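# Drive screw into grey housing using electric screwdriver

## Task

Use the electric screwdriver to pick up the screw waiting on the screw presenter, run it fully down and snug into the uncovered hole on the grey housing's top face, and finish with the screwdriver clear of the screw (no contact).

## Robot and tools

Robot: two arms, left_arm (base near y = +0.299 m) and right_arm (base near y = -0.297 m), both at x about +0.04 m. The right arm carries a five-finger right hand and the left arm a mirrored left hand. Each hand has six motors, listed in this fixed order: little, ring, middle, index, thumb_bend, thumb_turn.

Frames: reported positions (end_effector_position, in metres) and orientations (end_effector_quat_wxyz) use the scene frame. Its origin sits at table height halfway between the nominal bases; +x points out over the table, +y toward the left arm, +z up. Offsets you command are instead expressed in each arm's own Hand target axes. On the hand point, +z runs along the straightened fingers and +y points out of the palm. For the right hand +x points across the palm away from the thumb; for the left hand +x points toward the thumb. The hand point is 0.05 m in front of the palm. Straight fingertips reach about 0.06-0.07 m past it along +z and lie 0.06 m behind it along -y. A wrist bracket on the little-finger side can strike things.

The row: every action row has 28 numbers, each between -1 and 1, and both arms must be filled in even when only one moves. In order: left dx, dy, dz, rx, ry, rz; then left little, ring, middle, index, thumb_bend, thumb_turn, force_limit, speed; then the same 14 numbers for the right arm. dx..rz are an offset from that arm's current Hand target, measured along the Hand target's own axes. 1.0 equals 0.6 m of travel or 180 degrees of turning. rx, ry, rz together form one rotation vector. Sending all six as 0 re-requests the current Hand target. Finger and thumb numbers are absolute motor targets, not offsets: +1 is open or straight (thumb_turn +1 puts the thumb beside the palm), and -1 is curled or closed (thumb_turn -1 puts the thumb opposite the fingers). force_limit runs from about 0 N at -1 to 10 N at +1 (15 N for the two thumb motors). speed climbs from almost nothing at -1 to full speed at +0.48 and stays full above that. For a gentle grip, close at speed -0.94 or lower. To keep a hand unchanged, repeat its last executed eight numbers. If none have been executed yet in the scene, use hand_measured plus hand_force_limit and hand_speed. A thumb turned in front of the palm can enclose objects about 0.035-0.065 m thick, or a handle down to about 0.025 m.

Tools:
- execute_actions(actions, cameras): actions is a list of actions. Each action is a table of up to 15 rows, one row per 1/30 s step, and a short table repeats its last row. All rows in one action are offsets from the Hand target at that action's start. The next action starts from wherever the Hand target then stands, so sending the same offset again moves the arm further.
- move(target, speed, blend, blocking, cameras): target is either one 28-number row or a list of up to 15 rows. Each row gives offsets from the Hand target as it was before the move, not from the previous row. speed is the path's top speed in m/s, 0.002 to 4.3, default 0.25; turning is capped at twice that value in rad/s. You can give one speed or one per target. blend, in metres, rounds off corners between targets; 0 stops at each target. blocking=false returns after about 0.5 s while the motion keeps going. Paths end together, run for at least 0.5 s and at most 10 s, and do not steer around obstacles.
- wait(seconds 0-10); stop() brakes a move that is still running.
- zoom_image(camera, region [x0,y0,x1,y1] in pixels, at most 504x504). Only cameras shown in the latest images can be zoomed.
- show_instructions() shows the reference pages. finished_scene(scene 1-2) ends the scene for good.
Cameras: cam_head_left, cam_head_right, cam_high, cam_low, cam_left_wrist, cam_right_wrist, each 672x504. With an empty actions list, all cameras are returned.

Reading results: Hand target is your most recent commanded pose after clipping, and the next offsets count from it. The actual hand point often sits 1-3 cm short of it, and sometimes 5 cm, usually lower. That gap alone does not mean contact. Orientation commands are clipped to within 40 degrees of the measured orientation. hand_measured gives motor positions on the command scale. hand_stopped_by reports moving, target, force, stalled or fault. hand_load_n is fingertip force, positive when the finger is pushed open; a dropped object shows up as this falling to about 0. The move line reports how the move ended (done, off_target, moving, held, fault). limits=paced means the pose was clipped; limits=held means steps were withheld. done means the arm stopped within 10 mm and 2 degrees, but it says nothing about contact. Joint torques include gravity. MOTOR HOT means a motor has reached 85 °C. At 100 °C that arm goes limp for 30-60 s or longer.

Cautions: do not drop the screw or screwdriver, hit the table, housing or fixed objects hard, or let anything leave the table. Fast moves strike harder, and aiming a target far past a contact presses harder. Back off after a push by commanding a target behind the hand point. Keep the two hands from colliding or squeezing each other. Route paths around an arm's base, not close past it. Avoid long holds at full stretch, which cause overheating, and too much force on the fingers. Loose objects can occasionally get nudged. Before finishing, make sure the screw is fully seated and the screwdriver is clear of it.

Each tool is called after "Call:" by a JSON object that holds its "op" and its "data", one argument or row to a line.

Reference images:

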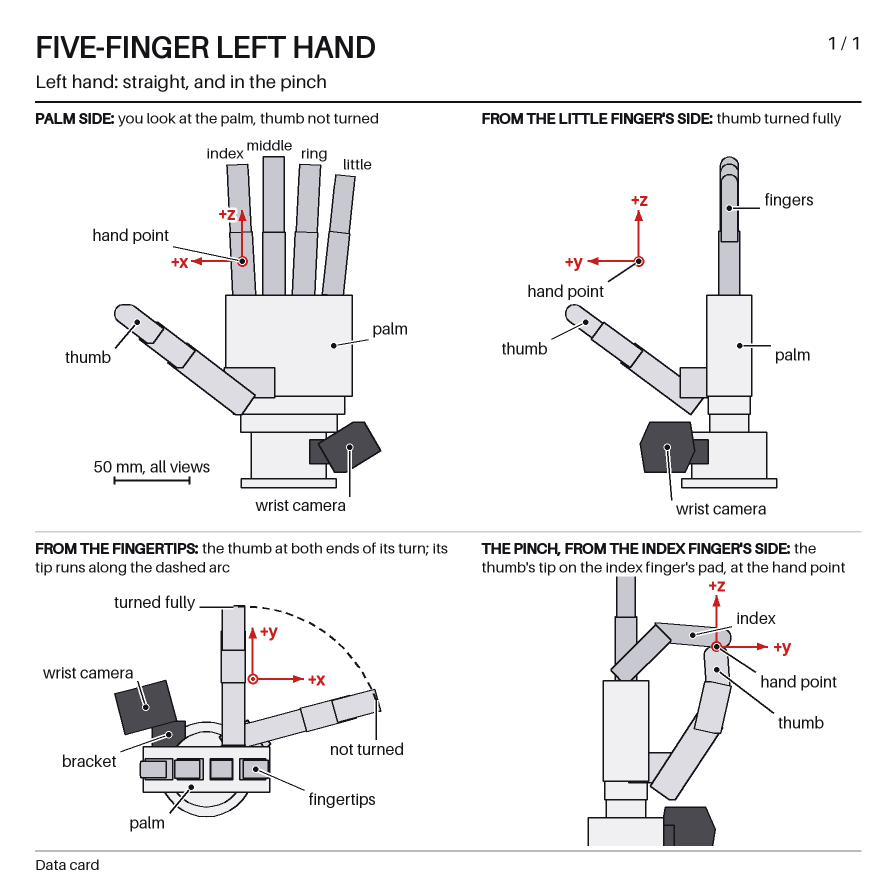

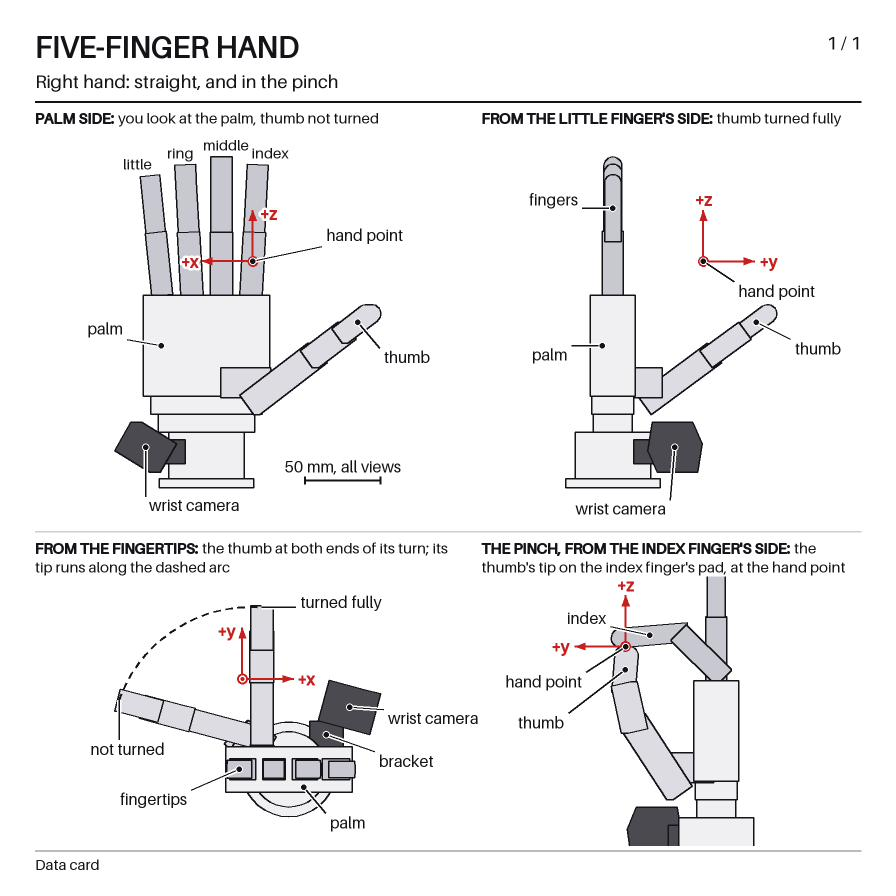

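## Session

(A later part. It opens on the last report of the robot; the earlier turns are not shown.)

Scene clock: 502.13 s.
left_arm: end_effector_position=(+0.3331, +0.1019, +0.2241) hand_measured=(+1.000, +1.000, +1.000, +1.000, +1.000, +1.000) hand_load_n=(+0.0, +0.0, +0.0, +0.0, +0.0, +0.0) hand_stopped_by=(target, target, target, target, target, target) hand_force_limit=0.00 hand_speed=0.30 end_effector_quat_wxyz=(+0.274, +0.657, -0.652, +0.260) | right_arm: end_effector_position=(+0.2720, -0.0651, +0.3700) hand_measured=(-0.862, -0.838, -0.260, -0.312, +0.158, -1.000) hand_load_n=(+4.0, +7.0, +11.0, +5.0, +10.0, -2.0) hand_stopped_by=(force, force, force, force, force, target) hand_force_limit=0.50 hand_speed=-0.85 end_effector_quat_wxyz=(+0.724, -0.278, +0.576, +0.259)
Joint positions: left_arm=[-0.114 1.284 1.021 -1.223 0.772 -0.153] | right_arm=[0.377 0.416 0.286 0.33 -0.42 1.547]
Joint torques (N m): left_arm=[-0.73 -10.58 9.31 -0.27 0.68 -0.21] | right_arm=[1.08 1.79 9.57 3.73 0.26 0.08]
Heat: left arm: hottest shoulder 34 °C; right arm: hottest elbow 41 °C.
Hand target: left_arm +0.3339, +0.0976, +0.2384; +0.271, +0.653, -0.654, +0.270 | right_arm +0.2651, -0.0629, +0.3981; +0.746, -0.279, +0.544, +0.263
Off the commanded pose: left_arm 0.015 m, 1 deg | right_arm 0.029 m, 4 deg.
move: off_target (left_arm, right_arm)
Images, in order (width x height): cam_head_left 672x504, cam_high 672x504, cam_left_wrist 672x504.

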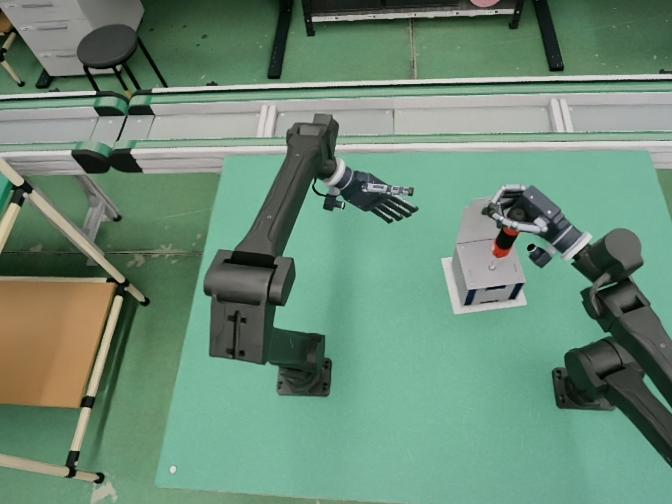

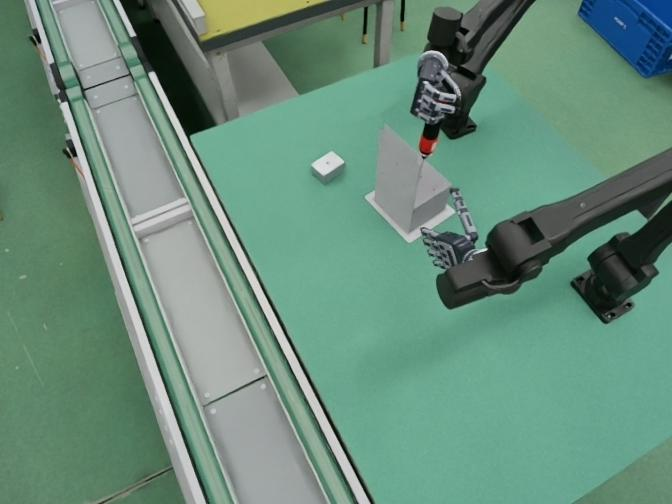

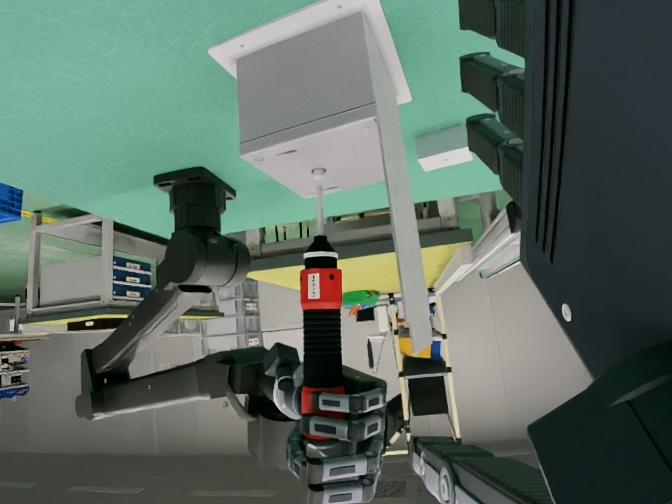

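Call:
{"op": "move", "data": {
  "target": [0,0,0,0,0,0,1,1,1,1,1,1,0,0.3, 0.0192,0.0026,-0.0051,0,0,0,-0.95,-0.95,-0.55,-0.6,-0.2,-1,0.5,-0.85],
  "speed": 0.05,
  "cameras": ["cam_left_wrist","cam_head_left"]
}}

Call:
{"op": "zoom_image", "data": {
  "camera": "cam_left_wrist",
  "region": [295, 160, 345, 210]
}}

Call:
{"op": "zoom_image", "data": {
  "camera": "cam_head_left",
  "region": [470, 230, 520, 290]
}}

Scene clock: 505.10 s.
left_arm: end_effector_position=(+0.3331, +0.1019, +0.2241) hand_measured=(+1.000, +1.000, +1.000, +1.000, +1.000, +1.000) hand_load_n=(+0.0, +0.0, -0.5, +0.0, +0.0, +0.0) hand_stopped_by=(target, target, target, target, target, target) hand_force_limit=0.00 hand_speed=0.30 end_effector_quat_wxyz=(+0.274, +0.657, -0.652, +0.260) | right_arm: end_effector_position=(+0.2712, -0.0654, +0.3602) hand_measured=(-0.862, -0.838, -0.260, -0.312, +0.158, -1.000) hand_load_n=(+3.5, +7.0, +11.0, +5.0, +10.5, -2.0) hand_stopped_by=(force, force, force, force, force, target) hand_force_limit=0.50 hand_speed=-0.85 end_effector_quat_wxyz=(+0.725, -0.278, +0.574, +0.259)
Joint positions: left_arm=[-0.114 1.284 1.021 -1.223 0.772 -0.153] | right_arm=[0.377 0.423 0.259 0.369 -0.42 1.547]
Joint torques (N m): left_arm=[-0.85 -10.58 9.33 -0.34 0.67 -0.21] | right_arm=[1.03 1.96 9.35 3.75 0.26 0.09]
Heat: left arm: hottest shoulder 34 °C; right arm: hottest elbow 41 °C.
Hand target: left_arm +0.3339, +0.0976, +0.2384; +0.271, +0.653, -0.654, +0.270 | right_arm +0.2651, -0.0630, +0.3860; +0.746, -0.279, +0.544, +0.263
Off the commanded pose: left_arm 0.015 m, 1 deg | right_arm 0.027 m, 4 deg.
move: off_target (left_arm, right_arm)
Images, in order (width x height): cam_head_left 672x504, cam_left_wrist 672x504.

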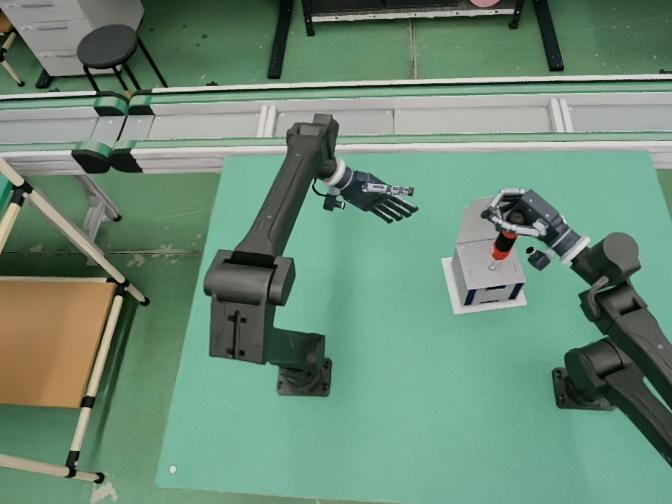

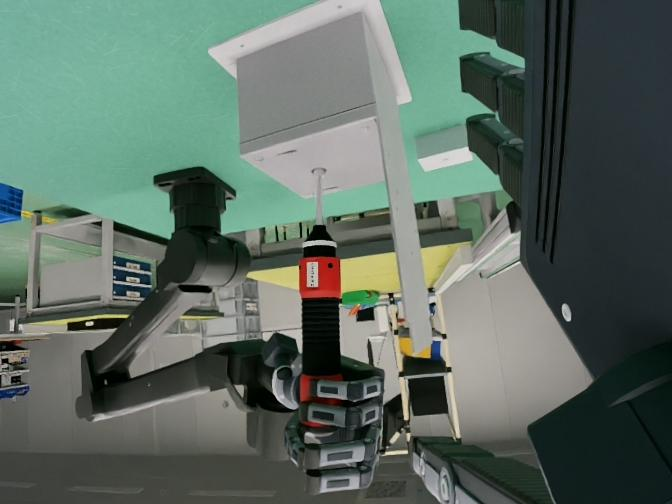

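Scaled by 10.080.

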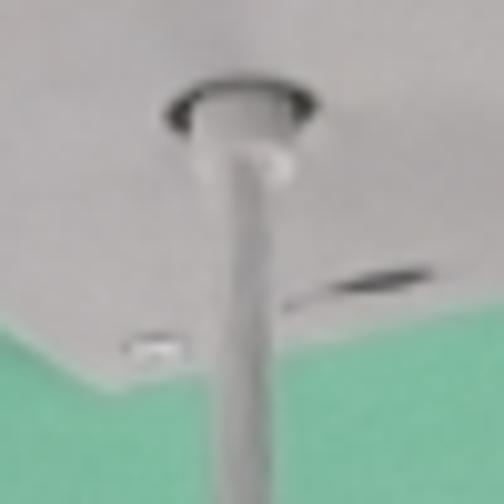

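Scaled by 8.400.

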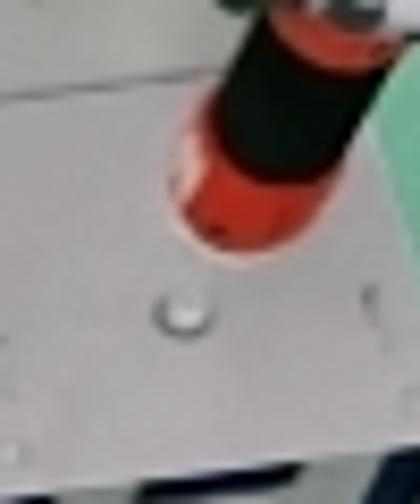

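Call:
{"op": "move", "data": {
  "target": [0,0,0,0,0,0,1,1,1,1,1,1,0,0.3, 0.0192,0.0026,-0.0051,0,0,0,-0.95,-0.95,-0.55,-0.6,-0.2,-1,0.5,-0.85],
  "speed": 0.04,
  "cameras": ["cam_left_wrist","cam_head_left"]
}}

Call:
{"op": "zoom_image", "data": {
  "camera": "cam_left_wrist",
  "region": [295, 160, 345, 210]
}}

Call:
{"op": "zoom_image", "data": {
  "camera": "cam_left_wrist",
  "region": [250, 200, 410, 500]
}}

Call:
{"op": "zoom_image", "data": {
  "camera": "cam_head_left",
  "region": [440, 160, 560, 290]
}}

Scene clock: 507.70 s.
left_arm: end_effector_position=(+0.3331, +0.1019, +0.2241) hand_measured=(+1.000, +1.000, +1.000, +1.000, +1.000, +1.000) hand_load_n=(+0.0, +0.0, +0.0, +0.0, +0.0, +0.0) hand_stopped_by=(target, target, target, target, target, target) hand_force_limit=0.00 hand_speed=0.30 end_effector_quat_wxyz=(+0.274, +0.657, -0.652, +0.260) | right_arm: end_effector_position=(+0.2688, -0.0663, +0.3583) hand_measured=(-0.864, -0.838, -0.260, -0.312, +0.158, -1.000) hand_load_n=(+3.5, +6.5, +11.0, +5.0, +10.0, -2.0) hand_stopped_by=(force, force, force, force, force, target) hand_force_limit=0.50 hand_speed=-0.85 end_effector_quat_wxyz=(+0.734, -0.278, +0.564, +0.258)
Joint positions: left_arm=[-0.114 1.284 1.021 -1.223 0.772 -0.153] | right_arm=[0.377 0.429 0.239 0.422 -0.42 1.547]
Joint torques (N m): left_arm=[-0.91 -10.52 9.39 -0.28 0.7 -0.2] | right_arm=[1.14 2.67 8.66 3.32 0.28 0.08]
Heat: left arm: hottest shoulder 34 °C; right arm: hottest elbow 41 °C.
Hand target: left_arm +0.3339, +0.0976, +0.2384; +0.271, +0.653, -0.654, +0.270 | right_arm +0.2651, -0.0630, +0.3740; +0.746, -0.279, +0.544, +0.263
Off the commanded pose: left_arm 0.015 m, 1 deg | right_arm 0.016 m, 3 deg.
move: off_target (left_arm, right_arm)
Images, in order (width x height): cam_head_left 672x504, cam_left_wrist 672x504.

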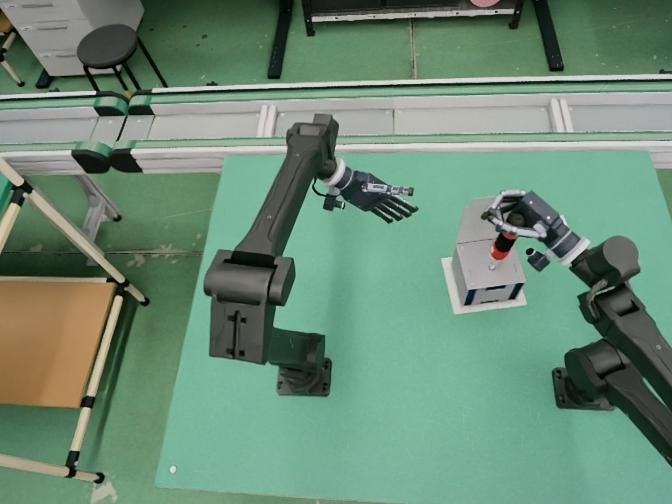

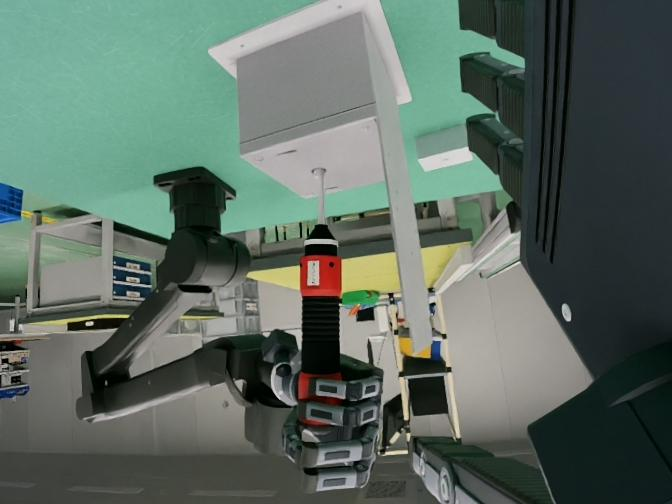

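Scaled by 10.080.

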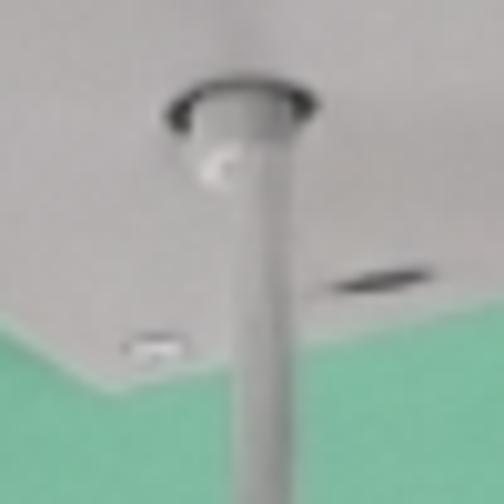

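Scaled by 1.680.

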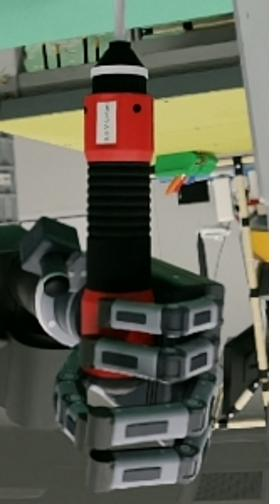

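Scaled by 3.877.

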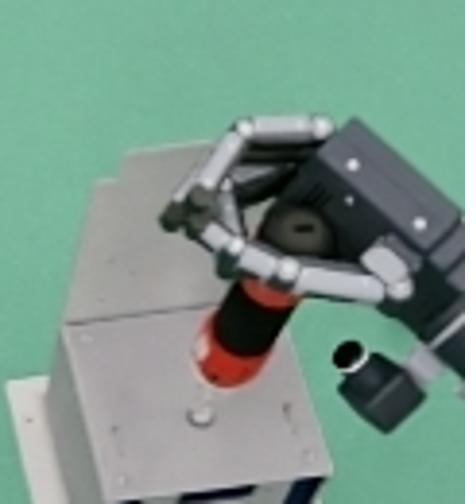

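Call:
{"op": "move", "data": {
  "target": [
    [0,0,0,0,0,0,1,1,1,1,1,1,0,0.3, -0.0741,-0.0274,0.0014,0,0,0,-0.95,-0.95,-0.55,-0.6,-0.2,-1,0.5,-0.85],
    [0,0,0,0,0,0,1,1,1,1,1,1,0,0.3, -0.0288,-0.0039,0.0076,0,0,0,-0.95,-0.95,-0.55,-0.6,-0.2,-1,0.5,-0.85],
    [0,0,0,0,0,0,1,1,1,1,1,1,0,0.3, -0.016,-0.0022,0.0042,0,0,0,-0.95,-0.95,-0.55,-0.6,-0.2,-1,0.5,-0.85]
  ],
  "speed": 0.08,
  "cameras": ["cam_left_wrist","cam_head_left"]
}}

Call:
{"op": "zoom_image", "data": {
  "camera": "cam_left_wrist",
  "region": [295, 160, 345, 210]
}}

Call:
{"op": "zoom_image", "data": {
  "camera": "cam_head_left",
  "region": [470, 230, 520, 290]
}}

Scene clock: 512.97 s.
left_arm: end_effector_position=(+0.3331, +0.1019, +0.2241) hand_measured=(+1.000, +1.000, +1.000, +1.000, +1.000, +1.000) hand_load_n=(+0.0, +0.0, +0.0, +0.0, +0.0, -0.5) hand_stopped_by=(target, target, target, target, target, target) hand_force_limit=0.00 hand_speed=0.30 end_effector_quat_wxyz=(+0.274, +0.657, -0.652, +0.260) | right_arm: end_effector_position=(+0.2713, -0.0659, +0.3600) hand_measured=(-0.864, -0.838, -0.260, -0.312, +0.158, -1.000) hand_load_n=(+3.0, +6.5, +11.0, +5.0, +10.5, -2.0) hand_stopped_by=(force, force, force, force, force, target) hand_force_limit=0.50 hand_speed=-0.85 end_effector_quat_wxyz=(+0.727, -0.278, +0.573, +0.258)
Joint positions: left_arm=[-0.114 1.284 1.021 -1.223 0.772 -0.153] | right_arm=[0.376 0.424 0.256 0.378 -0.42 1.547]
Joint torques (N m): left_arm=[-0.85 -10.52 9.35 -0.39 0.7 -0.21] | right_arm=[1.14 2.14 9.22 3.63 0.25 0.07]
Heat: left arm: hottest shoulder 34 °C; right arm: hottest elbow 40 °C.
Hand target: left_arm +0.3339, +0.0976, +0.2384; +0.271, +0.653, -0.654, +0.270 | right_arm +0.2651, -0.0630, +0.3840; +0.746, -0.279, +0.544, +0.263
Off the commanded pose: left_arm 0.015 m, 1 deg | right_arm 0.025 m, 4 deg.
move: off_target (left_arm, right_arm)
Images, in order (width x height): cam_head_left 672x504, cam_left_wrist 672x504.

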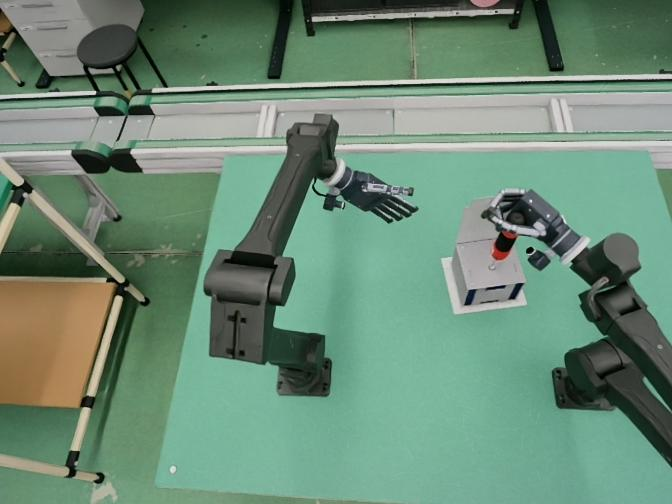

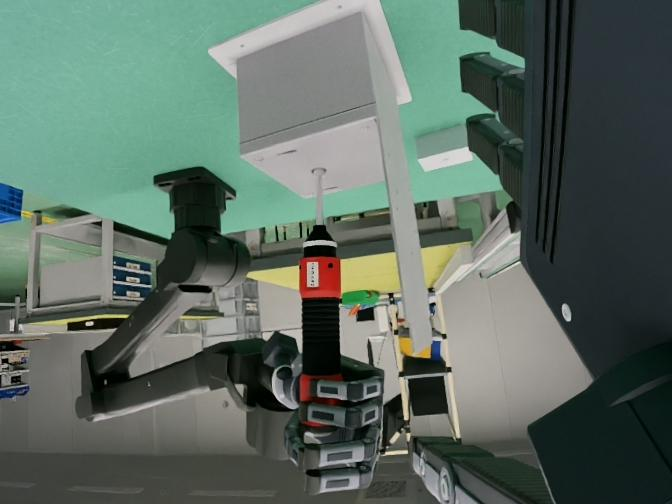

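Scaled by 10.080.

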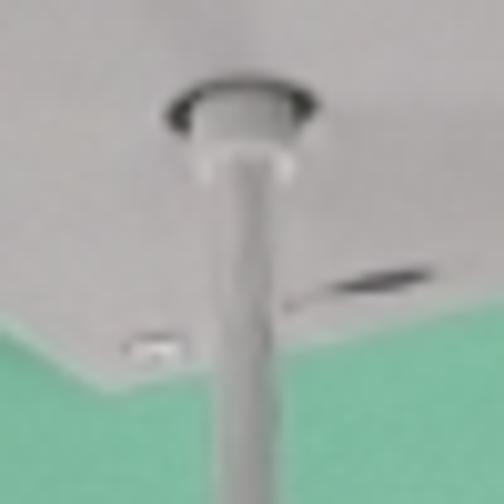

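Scaled by 8.400.

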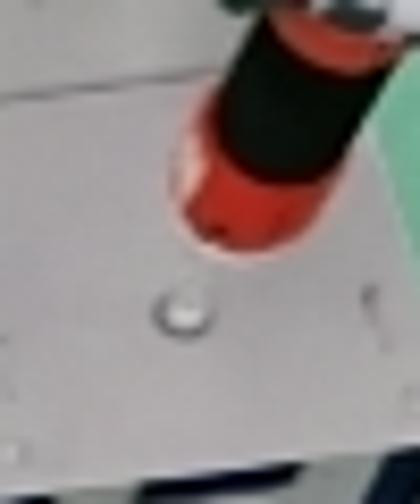

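Call:
{"op": "move", "data": {
  "target": [0,0,0,0,0,0,1,1,1,1,1,1,0,0.3, 0.0169,-0.0002,-0.002,0.0005,0.0043,0.0043,-0.95,-0.95,-0.55,-0.6,-0.2,-1,0.5,-0.85],
  "speed": 0.04,
  "cameras": ["cam_left_wrist"]
}}

Call:
{"op": "zoom_image", "data": {
  "camera": "cam_left_wrist",
  "region": [295, 160, 345, 210]
}}

Scene clock: 518.37 s.
left_arm: end_effector_position=(+0.3331, +0.1019, +0.2241) hand_measured=(+1.000, +1.000, +1.000, +1.000, +1.000, +1.000) hand_load_n=(+0.0, +0.0, +0.0, +0.0, -0.5, +0.0) hand_stopped_by=(target, target, target, target, target, target) hand_force_limit=0.00 hand_speed=0.30 end_effector_quat_wxyz=(+0.274, +0.657, -0.652, +0.260) | right_arm: end_effector_position=(+0.2707, -0.0661, +0.3582) hand_measured=(-0.864, -0.838, -0.260, -0.312, +0.158, -1.000) hand_load_n=(+2.5, +6.5, +11.0, +5.0, +10.5, -2.0) hand_stopped_by=(force, force, force, force, force, target) hand_force_limit=0.50 hand_speed=-0.85 end_effector_quat_wxyz=(+0.730, -0.278, +0.569, +0.258)
Joint positions: left_arm=[-0.114 1.284 1.021 -1.223 0.772 -0.153] | right_arm=[0.376 0.429 0.247 0.401 -0.42 1.547]
Joint torques (N m): left_arm=[-1.14 -10.34 9.4 -0.29 0.67 -0.19] | right_arm=[1.03 2.61 8.65 3.3 0.27 0.15]
Heat: left arm: hottest shoulder 34 °C; right arm: hottest elbow 40 °C.
Hand target: left_arm +0.3339, +0.0976, +0.2384; +0.271, +0.653, -0.654, +0.270 | right_arm +0.2671, -0.0630, +0.3740; +0.741, -0.276, +0.552, +0.265
Off the commanded pose: left_arm 0.015 m, 1 deg | right_arm 0.016 m, 3 deg.
move: off_target (left_arm, right_arm)
Images, in order (width x height): cam_left_wrist 672x504.

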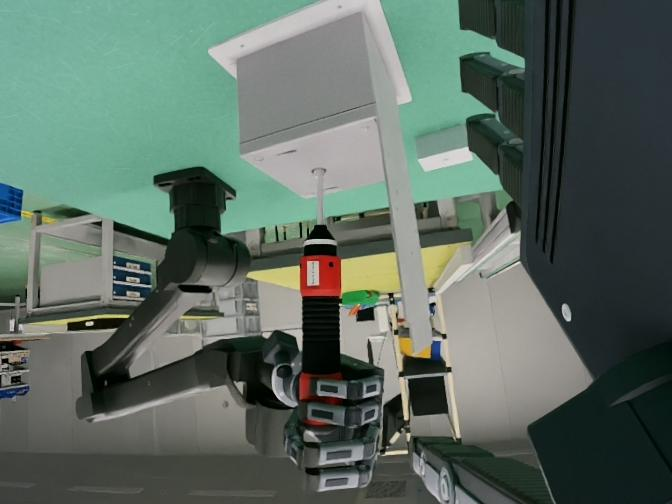

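Scaled by 10.080.

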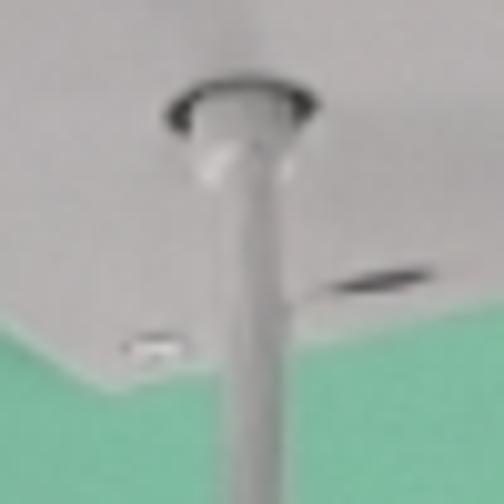

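Call:
{"op": "move", "data": {
  "target": [
    [0,0,0,0,0,0,1,1,1,1,1,1,0,0.3, -0.0758,-0.0275,-0.0053,-0.0005,-0.0043,-0.0043,-0.95,-0.95,-0.55,-0.6,-0.2,-1,0.5,-0.85],
    [0,0,0,0,0,0,1,1,1,1,1,1,0,0.3, -0.0305,-0.0033,0.0012,-0.0005,-0.0043,-0.0043,-0.95,-0.95,-0.55,-0.6,-0.2,-1,0.5,-0.85],
    [0,0,0,0,0,0,1,1,1,1,1,1,0,0.3, -0.0177,-0.0017,-0.0022,-0.0005,-0.0043,-0.0043,-0.95,-0.95,-0.55,-0.6,-0.2,-1,0.5,-0.85]
  ],
  "speed": 0.08,
  "cameras": ["cam_left_wrist"]
}}

Call:
{"op": "zoom_image", "data": {
  "camera": "cam_left_wrist",
  "region": [295, 160, 345, 210]
}}

Scene clock: 523.97 s.
left_arm: end_effector_position=(+0.3331, +0.1019, +0.2241) hand_measured=(+1.000, +1.000, +1.000, +1.000, +1.000, +1.000) hand_load_n=(+0.0, +0.0, +0.0, +0.0, +0.0, +0.0) hand_stopped_by=(target, target, target, target, target, target) hand_force_limit=0.00 hand_speed=0.30 end_effector_quat_wxyz=(+0.274, +0.657, -0.652, +0.260) | right_arm: end_effector_position=(+0.2702, -0.0685, +0.3606) hand_measured=(-0.864, -0.838, -0.260, -0.312, +0.158, -1.000) hand_load_n=(+3.0, +6.5, +11.0, +5.0, +10.0, -2.0) hand_stopped_by=(force, force, force, force, force, target) hand_force_limit=0.50 hand_speed=-0.85 end_effector_quat_wxyz=(+0.727, -0.277, +0.572, +0.259)
Joint positions: left_arm=[-0.114 1.284 1.021 -1.223 0.772 -0.153] | right_arm=[0.362 0.413 0.254 0.372 -0.434 1.551]
Joint torques (N m): left_arm=[-0.79 -10.29 9.42 -0.29 0.67 -0.19] | right_arm=[1.2 2.2 9.26 3.66 0.26 0.08]
Heat: left arm: hottest shoulder 34 °C; right arm: hottest elbow 40 °C.
Hand target: left_arm +0.3339, +0.0976, +0.2384; +0.271, +0.653, -0.654, +0.270 | right_arm +0.2643, -0.0656, +0.3841; +0.746, -0.279, +0.544, +0.263
Off the commanded pose: left_arm 0.015 m, 1 deg | right_arm 0.024 m, 4 deg.
move: off_target (left_arm, right_arm)
Images, in order (width x height): cam_left_wrist 672x504.

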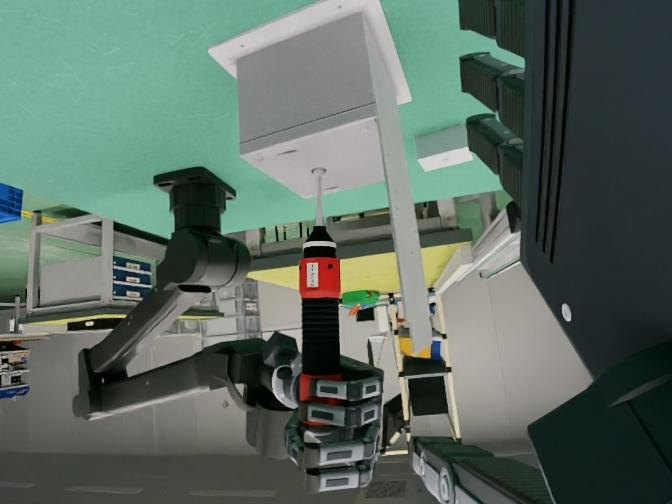

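Scaled by 10.080.

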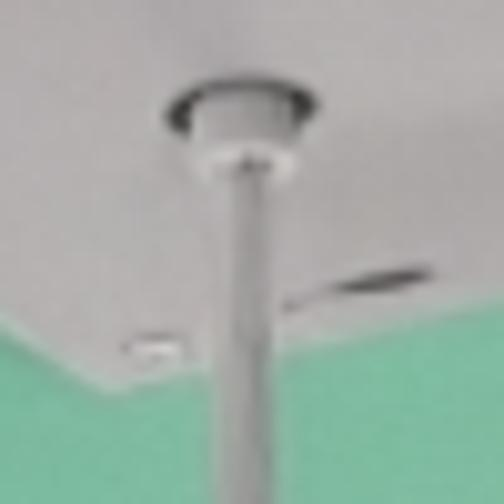

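Call:
{"op": "move", "data": {
  "target": [0,0,0,0,0,0,1,1,1,1,1,1,0,0.3, 0.0165,0.0008,-0.003,0.0005,0.0043,0.0043,-0.95,-0.95,-0.55,-0.6,-0.2,-1,0.5,-0.85],
  "speed": 0.04,
  "cameras": ["cam_left_wrist"]
}}

Call:
{"op": "zoom_image", "data": {
  "camera": "cam_left_wrist",
  "region": [295, 160, 345, 210]
}}

Scene clock: 526.83 s.
left_arm: end_effector_position=(+0.3331, +0.1019, +0.2241) hand_measured=(+1.000, +1.000, +1.000, +1.000, +1.000, +1.000) hand_load_n=(+0.0, +0.0, +0.0, +0.0, -0.5, +0.0) hand_stopped_by=(target, target, target, target, target, target) hand_force_limit=0.00 hand_speed=0.30 end_effector_quat_wxyz=(+0.274, +0.657, -0.652, +0.260) | right_arm: end_effector_position=(+0.2691, -0.0687, +0.3581) hand_measured=(-0.864, -0.838, -0.260, -0.312, +0.158, -1.000) hand_load_n=(+3.0, +6.5, +11.0, +5.0, +10.5, -2.5) hand_stopped_by=(force, force, force, force, force, target) hand_force_limit=0.50 hand_speed=-0.85 end_effector_quat_wxyz=(+0.730, -0.277, +0.569, +0.258)
Joint positions: left_arm=[-0.114 1.284 1.021 -1.223 0.772 -0.153] | right_arm=[0.364 0.415 0.243 0.392 -0.433 1.551]
Joint torques (N m): left_arm=[-0.56 -10.34 9.35 -0.25 0.68 -0.19] | right_arm=[1.08 2.67 8.72 3.26 0.27 0.13]
Heat: left arm: hottest shoulder 34 °C; right arm: hottest elbow 40 °C.
Hand target: left_arm +0.3339, +0.0976, +0.2384; +0.271, +0.653, -0.654, +0.270 | right_arm +0.2654, -0.0657, +0.3740; +0.741, -0.276, +0.552, +0.265
Off the commanded pose: left_arm 0.015 m, 1 deg | right_arm 0.017 m, 3 deg.
move: off_target (left_arm, right_arm)
Images, in order (width x height): cam_left_wrist 672x504.

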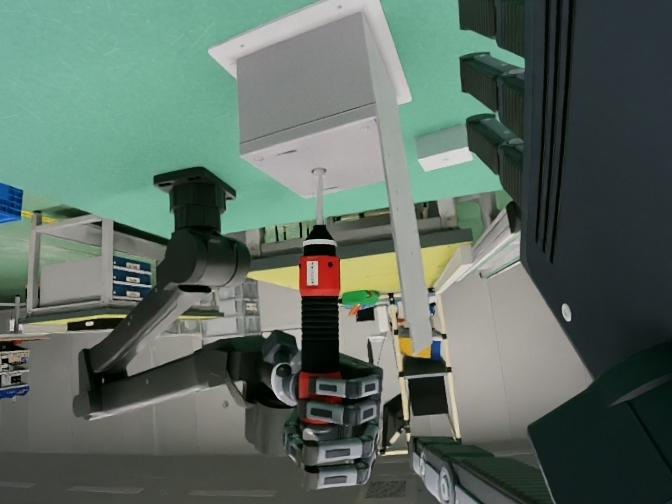

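Scaled by 10.080.

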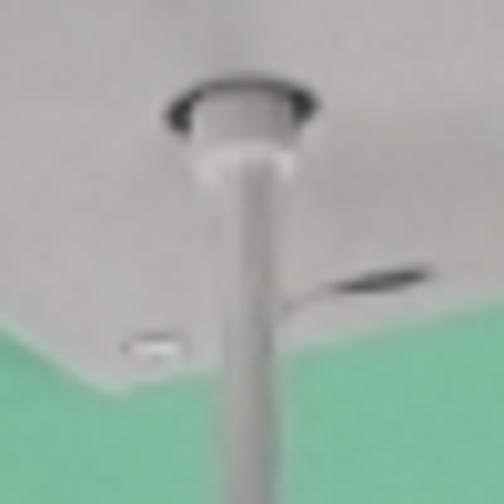

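Call:
{"op": "move", "data": {
  "target": [0,0,0,0,0,0,1,1,1,1,1,1,0,0.3, 0.0190,0.0008,-0.0025,0.0005,0.0035,0.0035,-0.95,-0.95,-0.55,-0.6,-0.2,-1,0.5,-0.85],
  "speed": 0.04,
  "cameras": ["cam_left_wrist"]
}}

Call:
{"op": "zoom_image", "data": {
  "camera": "cam_left_wrist",
  "region": [295, 160, 345, 210]
}}

Call:
{"op": "zoom_image", "data": {
  "camera": "cam_left_wrist",
  "region": [250, 200, 410, 500]
}}

Scene clock: 533.87 s.
left_arm: end_effector_position=(+0.3331, +0.1019, +0.2241) hand_measured=(+1.000, +1.000, +1.000, +1.000, +1.000, +1.000) hand_load_n=(+0.0, +0.0, +0.0, +0.0, -0.5, +0.0) hand_stopped_by=(target, target, target, target, target, target) hand_force_limit=0.00 hand_speed=0.30 end_effector_quat_wxyz=(+0.274, +0.657, -0.652, +0.260) | right_arm: end_effector_position=(+0.2660, -0.0668, +0.3577) hand_measured=(-0.864, -0.838, -0.260, -0.312, +0.158, -1.000) hand_load_n=(+0.0, +2.0, +11.5, +5.5, +10.0, -4.0) hand_stopped_by=(force, force, force, force, force, target) hand_force_limit=0.50 hand_speed=-0.85 end_effector_quat_wxyz=(+0.730, -0.272, +0.565, +0.271)
Joint positions: left_arm=[-0.114 1.284 1.021 -1.223 0.772 -0.153] | right_arm=[0.379 0.424 0.23 0.432 -0.427 1.576]
Joint torques (N m): left_arm=[-1.03 -10.34 9.4 -0.34 0.68 -0.2] | right_arm=[0.67 3.08 8.12 2.55 0.18 0.05]
Heat: left arm: hottest shoulder 34 °C; right arm: hottest elbow 40 °C.
Hand target: left_arm +0.3339, +0.0976, +0.2384; +0.271, +0.653, -0.654, +0.270 | right_arm +0.2669, -0.0654, +0.3626; +0.737, -0.274, +0.557, +0.267
Off the commanded pose: left_arm 0.015 m, 1 deg | right_arm 0.005 m, 1 deg.
move: off_target (left_arm)
Images, in order (width x height): cam_left_wrist 672x504.

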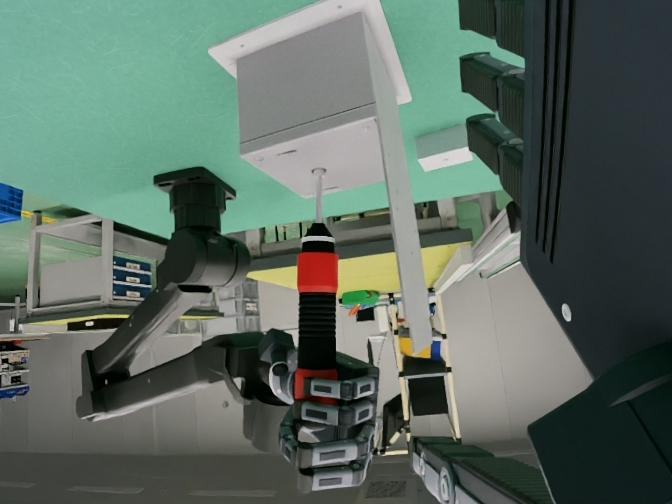

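Scaled by 10.080.

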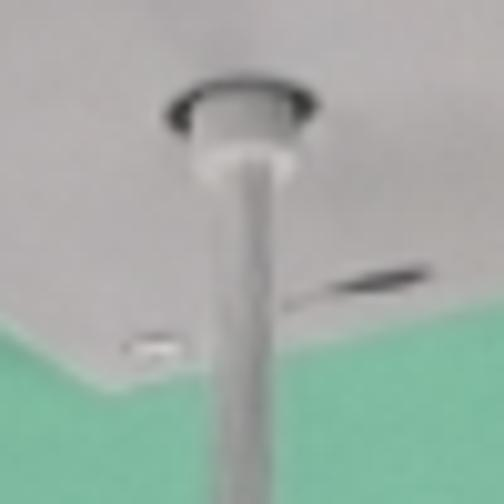

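Scaled by 1.680.

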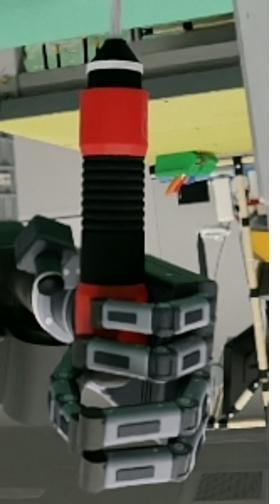

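Call:
{"op": "move", "data": {
  "target": [0,0,0,0,0,0,1,1,1,1,1,1,0,0.3, 0,0,0,0,0,0,-0.35,-0.35,-0.55,-0.6,-0.2,-1,0.5,-0.5],
  "speed": 0.04,
  "cameras": ["cam_left_wrist","cam_head_left"]
}}

Call:
{"op": "zoom_image", "data": {
  "camera": "cam_left_wrist",
  "region": [250, 150, 410, 500]
}}

Call:
{"op": "zoom_image", "data": {
  "camera": "cam_head_left",
  "region": [440, 160, 560, 290]
}}

Scene clock: 537.03 s.
left_arm: end_effector_position=(+0.3331, +0.1019, +0.2241) hand_measured=(+1.000, +1.000, +1.000, +1.000, +1.000, +1.000) hand_load_n=(+0.0, +0.5, +0.0, +0.0, -0.5, +0.0) hand_stopped_by=(target, target, target, target, target, target) hand_force_limit=0.00 hand_speed=0.30 end_effector_quat_wxyz=(+0.274, +0.657, -0.652, +0.260) | right_arm: end_effector_position=(+0.2659, -0.0666, +0.3572) hand_measured=(-0.350, -0.350, -0.260, -0.312, +0.158, -1.000) hand_load_n=(-0.5, +0.0, +11.5, +5.5, +10.0, -4.5) hand_stopped_by=(target, target, force, force, force, target) hand_force_limit=0.50 hand_speed=-0.50 end_effector_quat_wxyz=(+0.732, -0.275, +0.564, +0.268)
Joint positions: left_arm=[-0.114 1.284 1.021 -1.223 0.772 -0.153] | right_arm=[0.379 0.424 0.23 0.432 -0.427 1.568]
Joint torques (N m): left_arm=[-0.67 -10.34 9.32 -0.28 0.67 -0.2] | right_arm=[0.67 3.02 8.1 2.62 0.18 0.05]
Heat: left arm: hottest shoulder 34 °C; right arm: hottest elbow 39 °C.
Hand target: left_arm +0.3339, +0.0976, +0.2384; +0.271, +0.653, -0.654, +0.270 | right_arm +0.2669, -0.0654, +0.3626; +0.737, -0.274, +0.557, +0.267
Off the commanded pose: left_arm 0.015 m, 1 deg | right_arm 0.006 m, 1 deg.
move: off_target (left_arm)
Images, in order (width x height): cam_head_left 672x504, cam_left_wrist 672x504.

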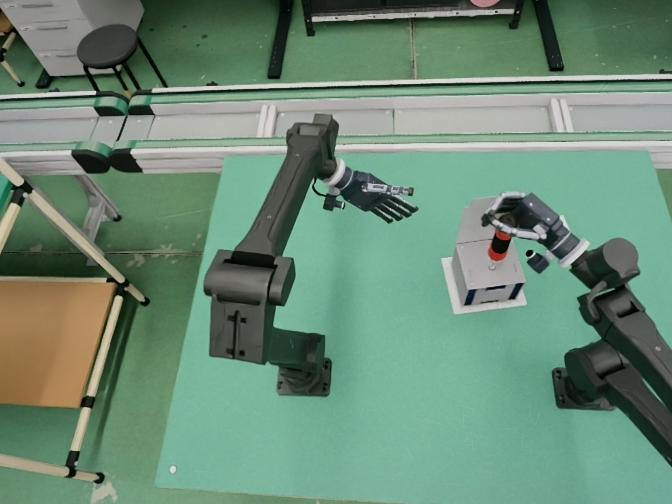

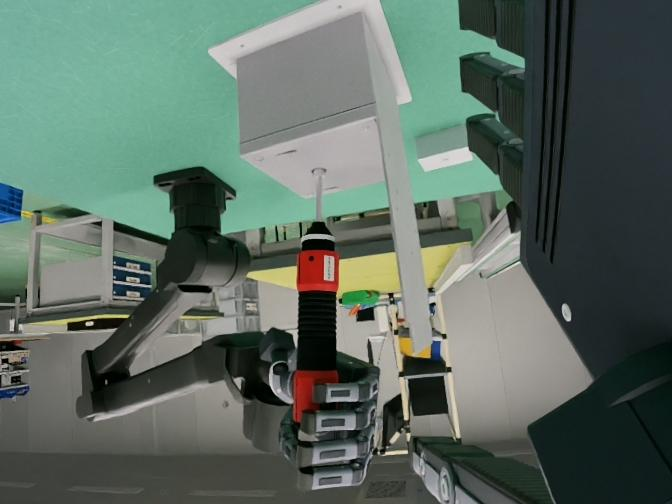

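Scaled by 1.440.

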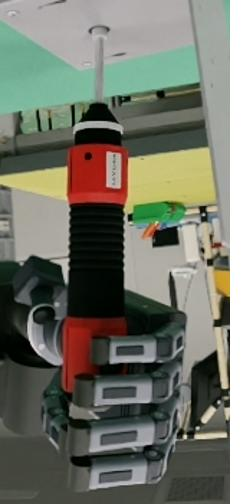

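Scaled by 3.877.

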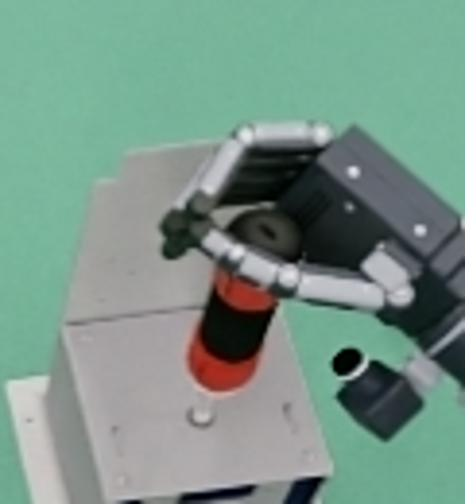

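Call:
{"op": "move", "data": {
  "target": [0,0,0,0,0,0,1,1,1,1,1,1,0,0.3, 0.0290,0.0060,-0.0120,-0.0005,-0.004,-0.004,-0.35,-0.35,-0.3,-0.35,0.2,-1,0.5,-0.5],
  "speed": 0.04,
  "cameras": ["cam_left_wrist","cam_head_left"]
}}

Call:
{"op": "zoom_image", "data": {
  "camera": "cam_left_wrist",
  "region": [250, 150, 410, 500]
}}

Call:
{"op": "zoom_image", "data": {
  "camera": "cam_head_left",
  "region": [440, 160, 560, 290]
}}

Scene clock: 539.87 s.
left_arm: end_effector_position=(+0.3331, +0.1019, +0.2241) hand_measured=(+1.000, +1.000, +1.000, +1.000, +1.000, +1.000) hand_load_n=(+0.0, +0.0, +0.0, +0.0, +0.0, +0.0) hand_stopped_by=(target, target, target, target, target, target) hand_force_limit=0.00 hand_speed=0.30 end_effector_quat_wxyz=(+0.274, +0.657, -0.652, +0.260) | right_arm: end_effector_position=(+0.2636, -0.0673, +0.3360) hand_measured=(-0.350, -0.350, -0.260, -0.344, +0.196, -1.000) hand_load_n=(+0.0, +0.0, +10.0, +7.0, -4.5, -6.0) hand_stopped_by=(target, target, force, force, target, target) hand_force_limit=0.50 hand_speed=-0.50 end_effector_quat_wxyz=(+0.733, -0.276, +0.562, +0.266)
Joint positions: left_arm=[-0.114 1.284 1.021 -1.223 0.772 -0.153] | right_arm=[0.379 0.444 0.174 0.51 -0.427 1.564]
Joint torques (N m): left_arm=[-1.08 -10.46 9.33 -0.27 0.67 -0.21] | right_arm=[0.56 3.08 8.1 3 0.1 0.02]
Heat: left arm: hottest shoulder 34 °C; right arm: hottest elbow 39 °C.
Hand target: left_arm +0.3339, +0.0976, +0.2384; +0.271, +0.653, -0.654, +0.270 | right_arm +0.2636, -0.0663, +0.3438; +0.742, -0.276, +0.551, +0.265
Off the commanded pose: left_arm 0.015 m, 1 deg | right_arm 0.008 m, 2 deg.
move: off_target (left_arm)
Images, in order (width x height): cam_head_left 672x504, cam_left_wrist 672x504.

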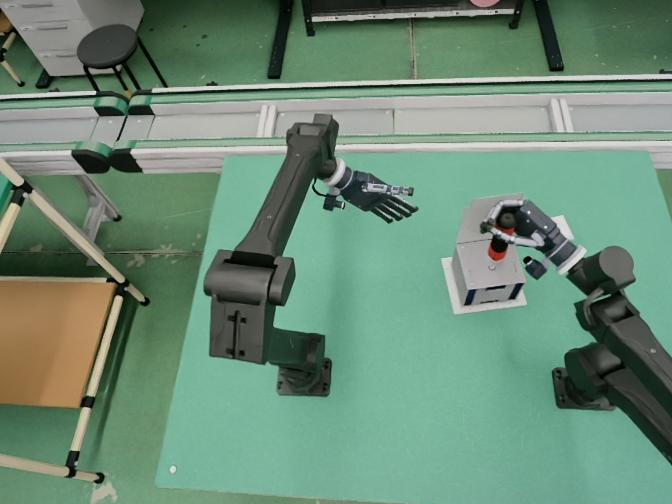

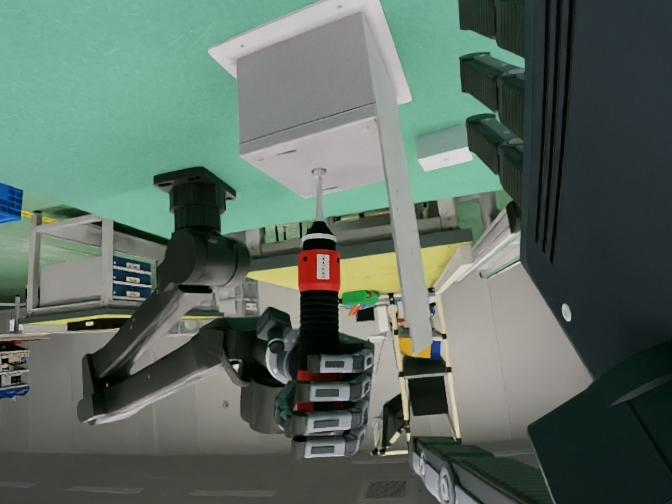

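Scaled by 1.440.

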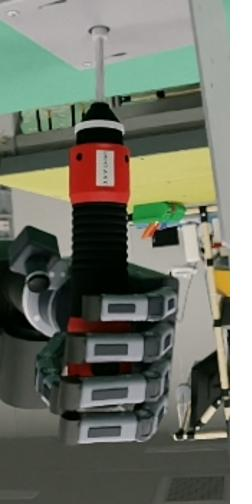

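Scaled by 3.877.

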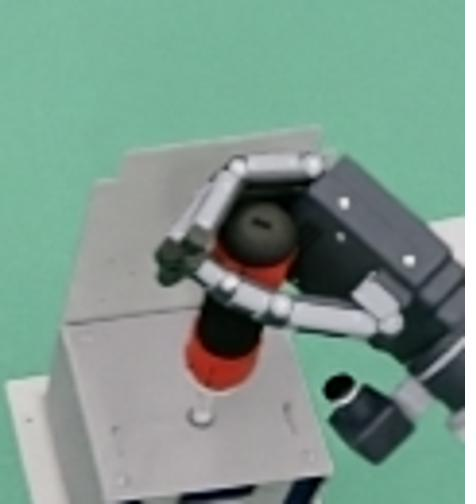

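Call:
{"op": "move", "data": {
  "target": [0,0,0,0,0,0,1,1,1,1,1,1,0,0.3, 0.0481,0.0077,-0.0115,-0.0005,-0.004,-0.004,-0.35,-0.35,-0.3,-0.35,0.2,-1,0.5,-0.5],
  "speed": 0.05,
  "cameras": ["cam_left_wrist","cam_head_left"]
}}

Call:
{"op": "zoom_image", "data": {
  "camera": "cam_left_wrist",
  "region": [250, 150, 410, 500]
}}

Call:
{"op": "zoom_image", "data": {
  "camera": "cam_head_left",
  "region": [440, 160, 560, 290]
}}

Scene clock: 542.63 s.
left_arm: end_effector_position=(+0.3331, +0.1019, +0.2241) hand_measured=(+1.000, +1.000, +1.000, +1.000, +1.000, +1.000) hand_load_n=(+0.0, +0.0, +0.0, +0.0, -0.5, +0.0) hand_stopped_by=(target, target, target, target, target, target) hand_force_limit=0.00 hand_speed=0.30 end_effector_quat_wxyz=(+0.274, +0.657, -0.652, +0.260) | right_arm: end_effector_position=(+0.2640, -0.0672, +0.3057) hand_measured=(-0.350, -0.350, -0.260, -0.344, +0.196, -1.000) hand_load_n=(+0.0, -0.5, +10.0, +7.0, -4.5, -6.0) hand_stopped_by=(target, target, force, force, target, target) hand_force_limit=0.50 hand_speed=-0.50 end_effector_quat_wxyz=(+0.738, -0.277, +0.557, +0.263)
Joint positions: left_arm=[-0.114 1.284 1.021 -1.223 0.772 -0.153] | right_arm=[0.379 0.547 0.101 0.697 -0.425 1.556]
Joint torques (N m): left_arm=[-0.73 -10.58 9.37 -0.39 0.67 -0.21] | right_arm=[0.91 2.55 7.61 3.04 0.17 0.02]
Heat: left arm: hottest shoulder 34 °C; right arm: hottest elbow 39 °C.
Hand target: left_arm +0.3339, +0.0976, +0.2384; +0.271, +0.653, -0.654, +0.270 | right_arm +0.2631, -0.0654, +0.3138; +0.747, -0.279, +0.544, +0.263
Off the commanded pose: left_arm 0.015 m, 1 deg | right_arm 0.008 m, 2 deg.
move: off_target (left_arm)
Images, in order (width x height): cam_head_left 672x504, cam_left_wrist 672x504.

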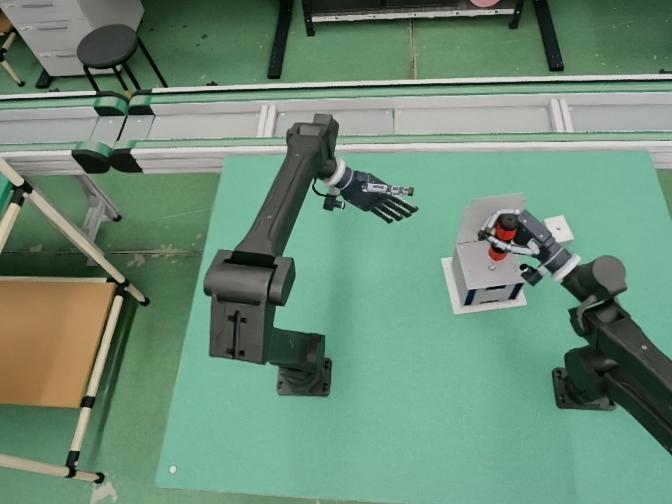

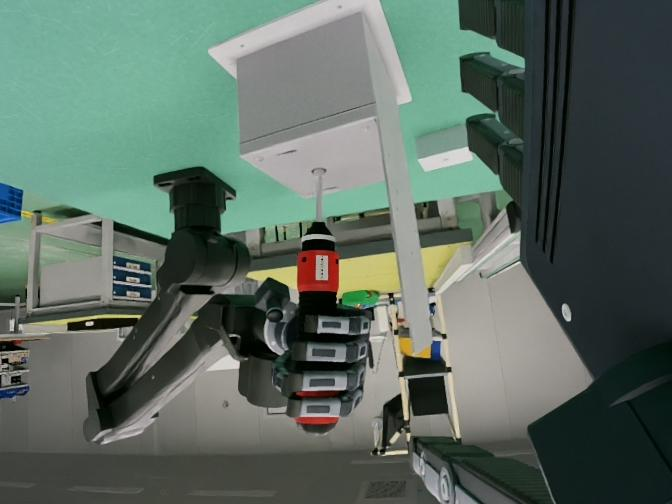

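Scaled by 1.440.

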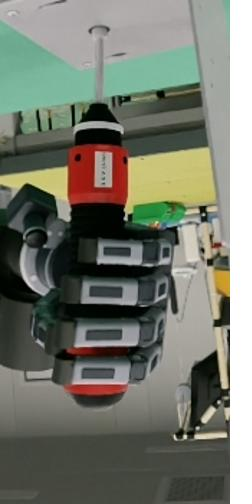

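Scaled by 3.877.

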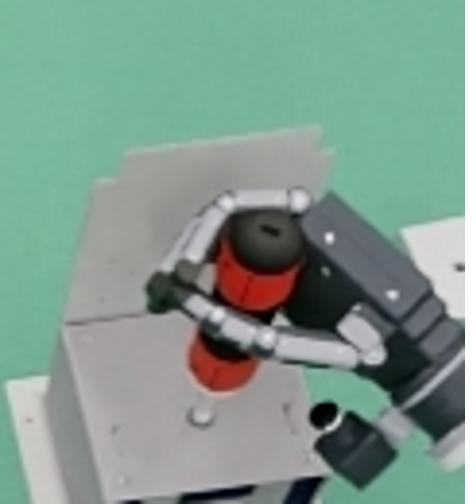

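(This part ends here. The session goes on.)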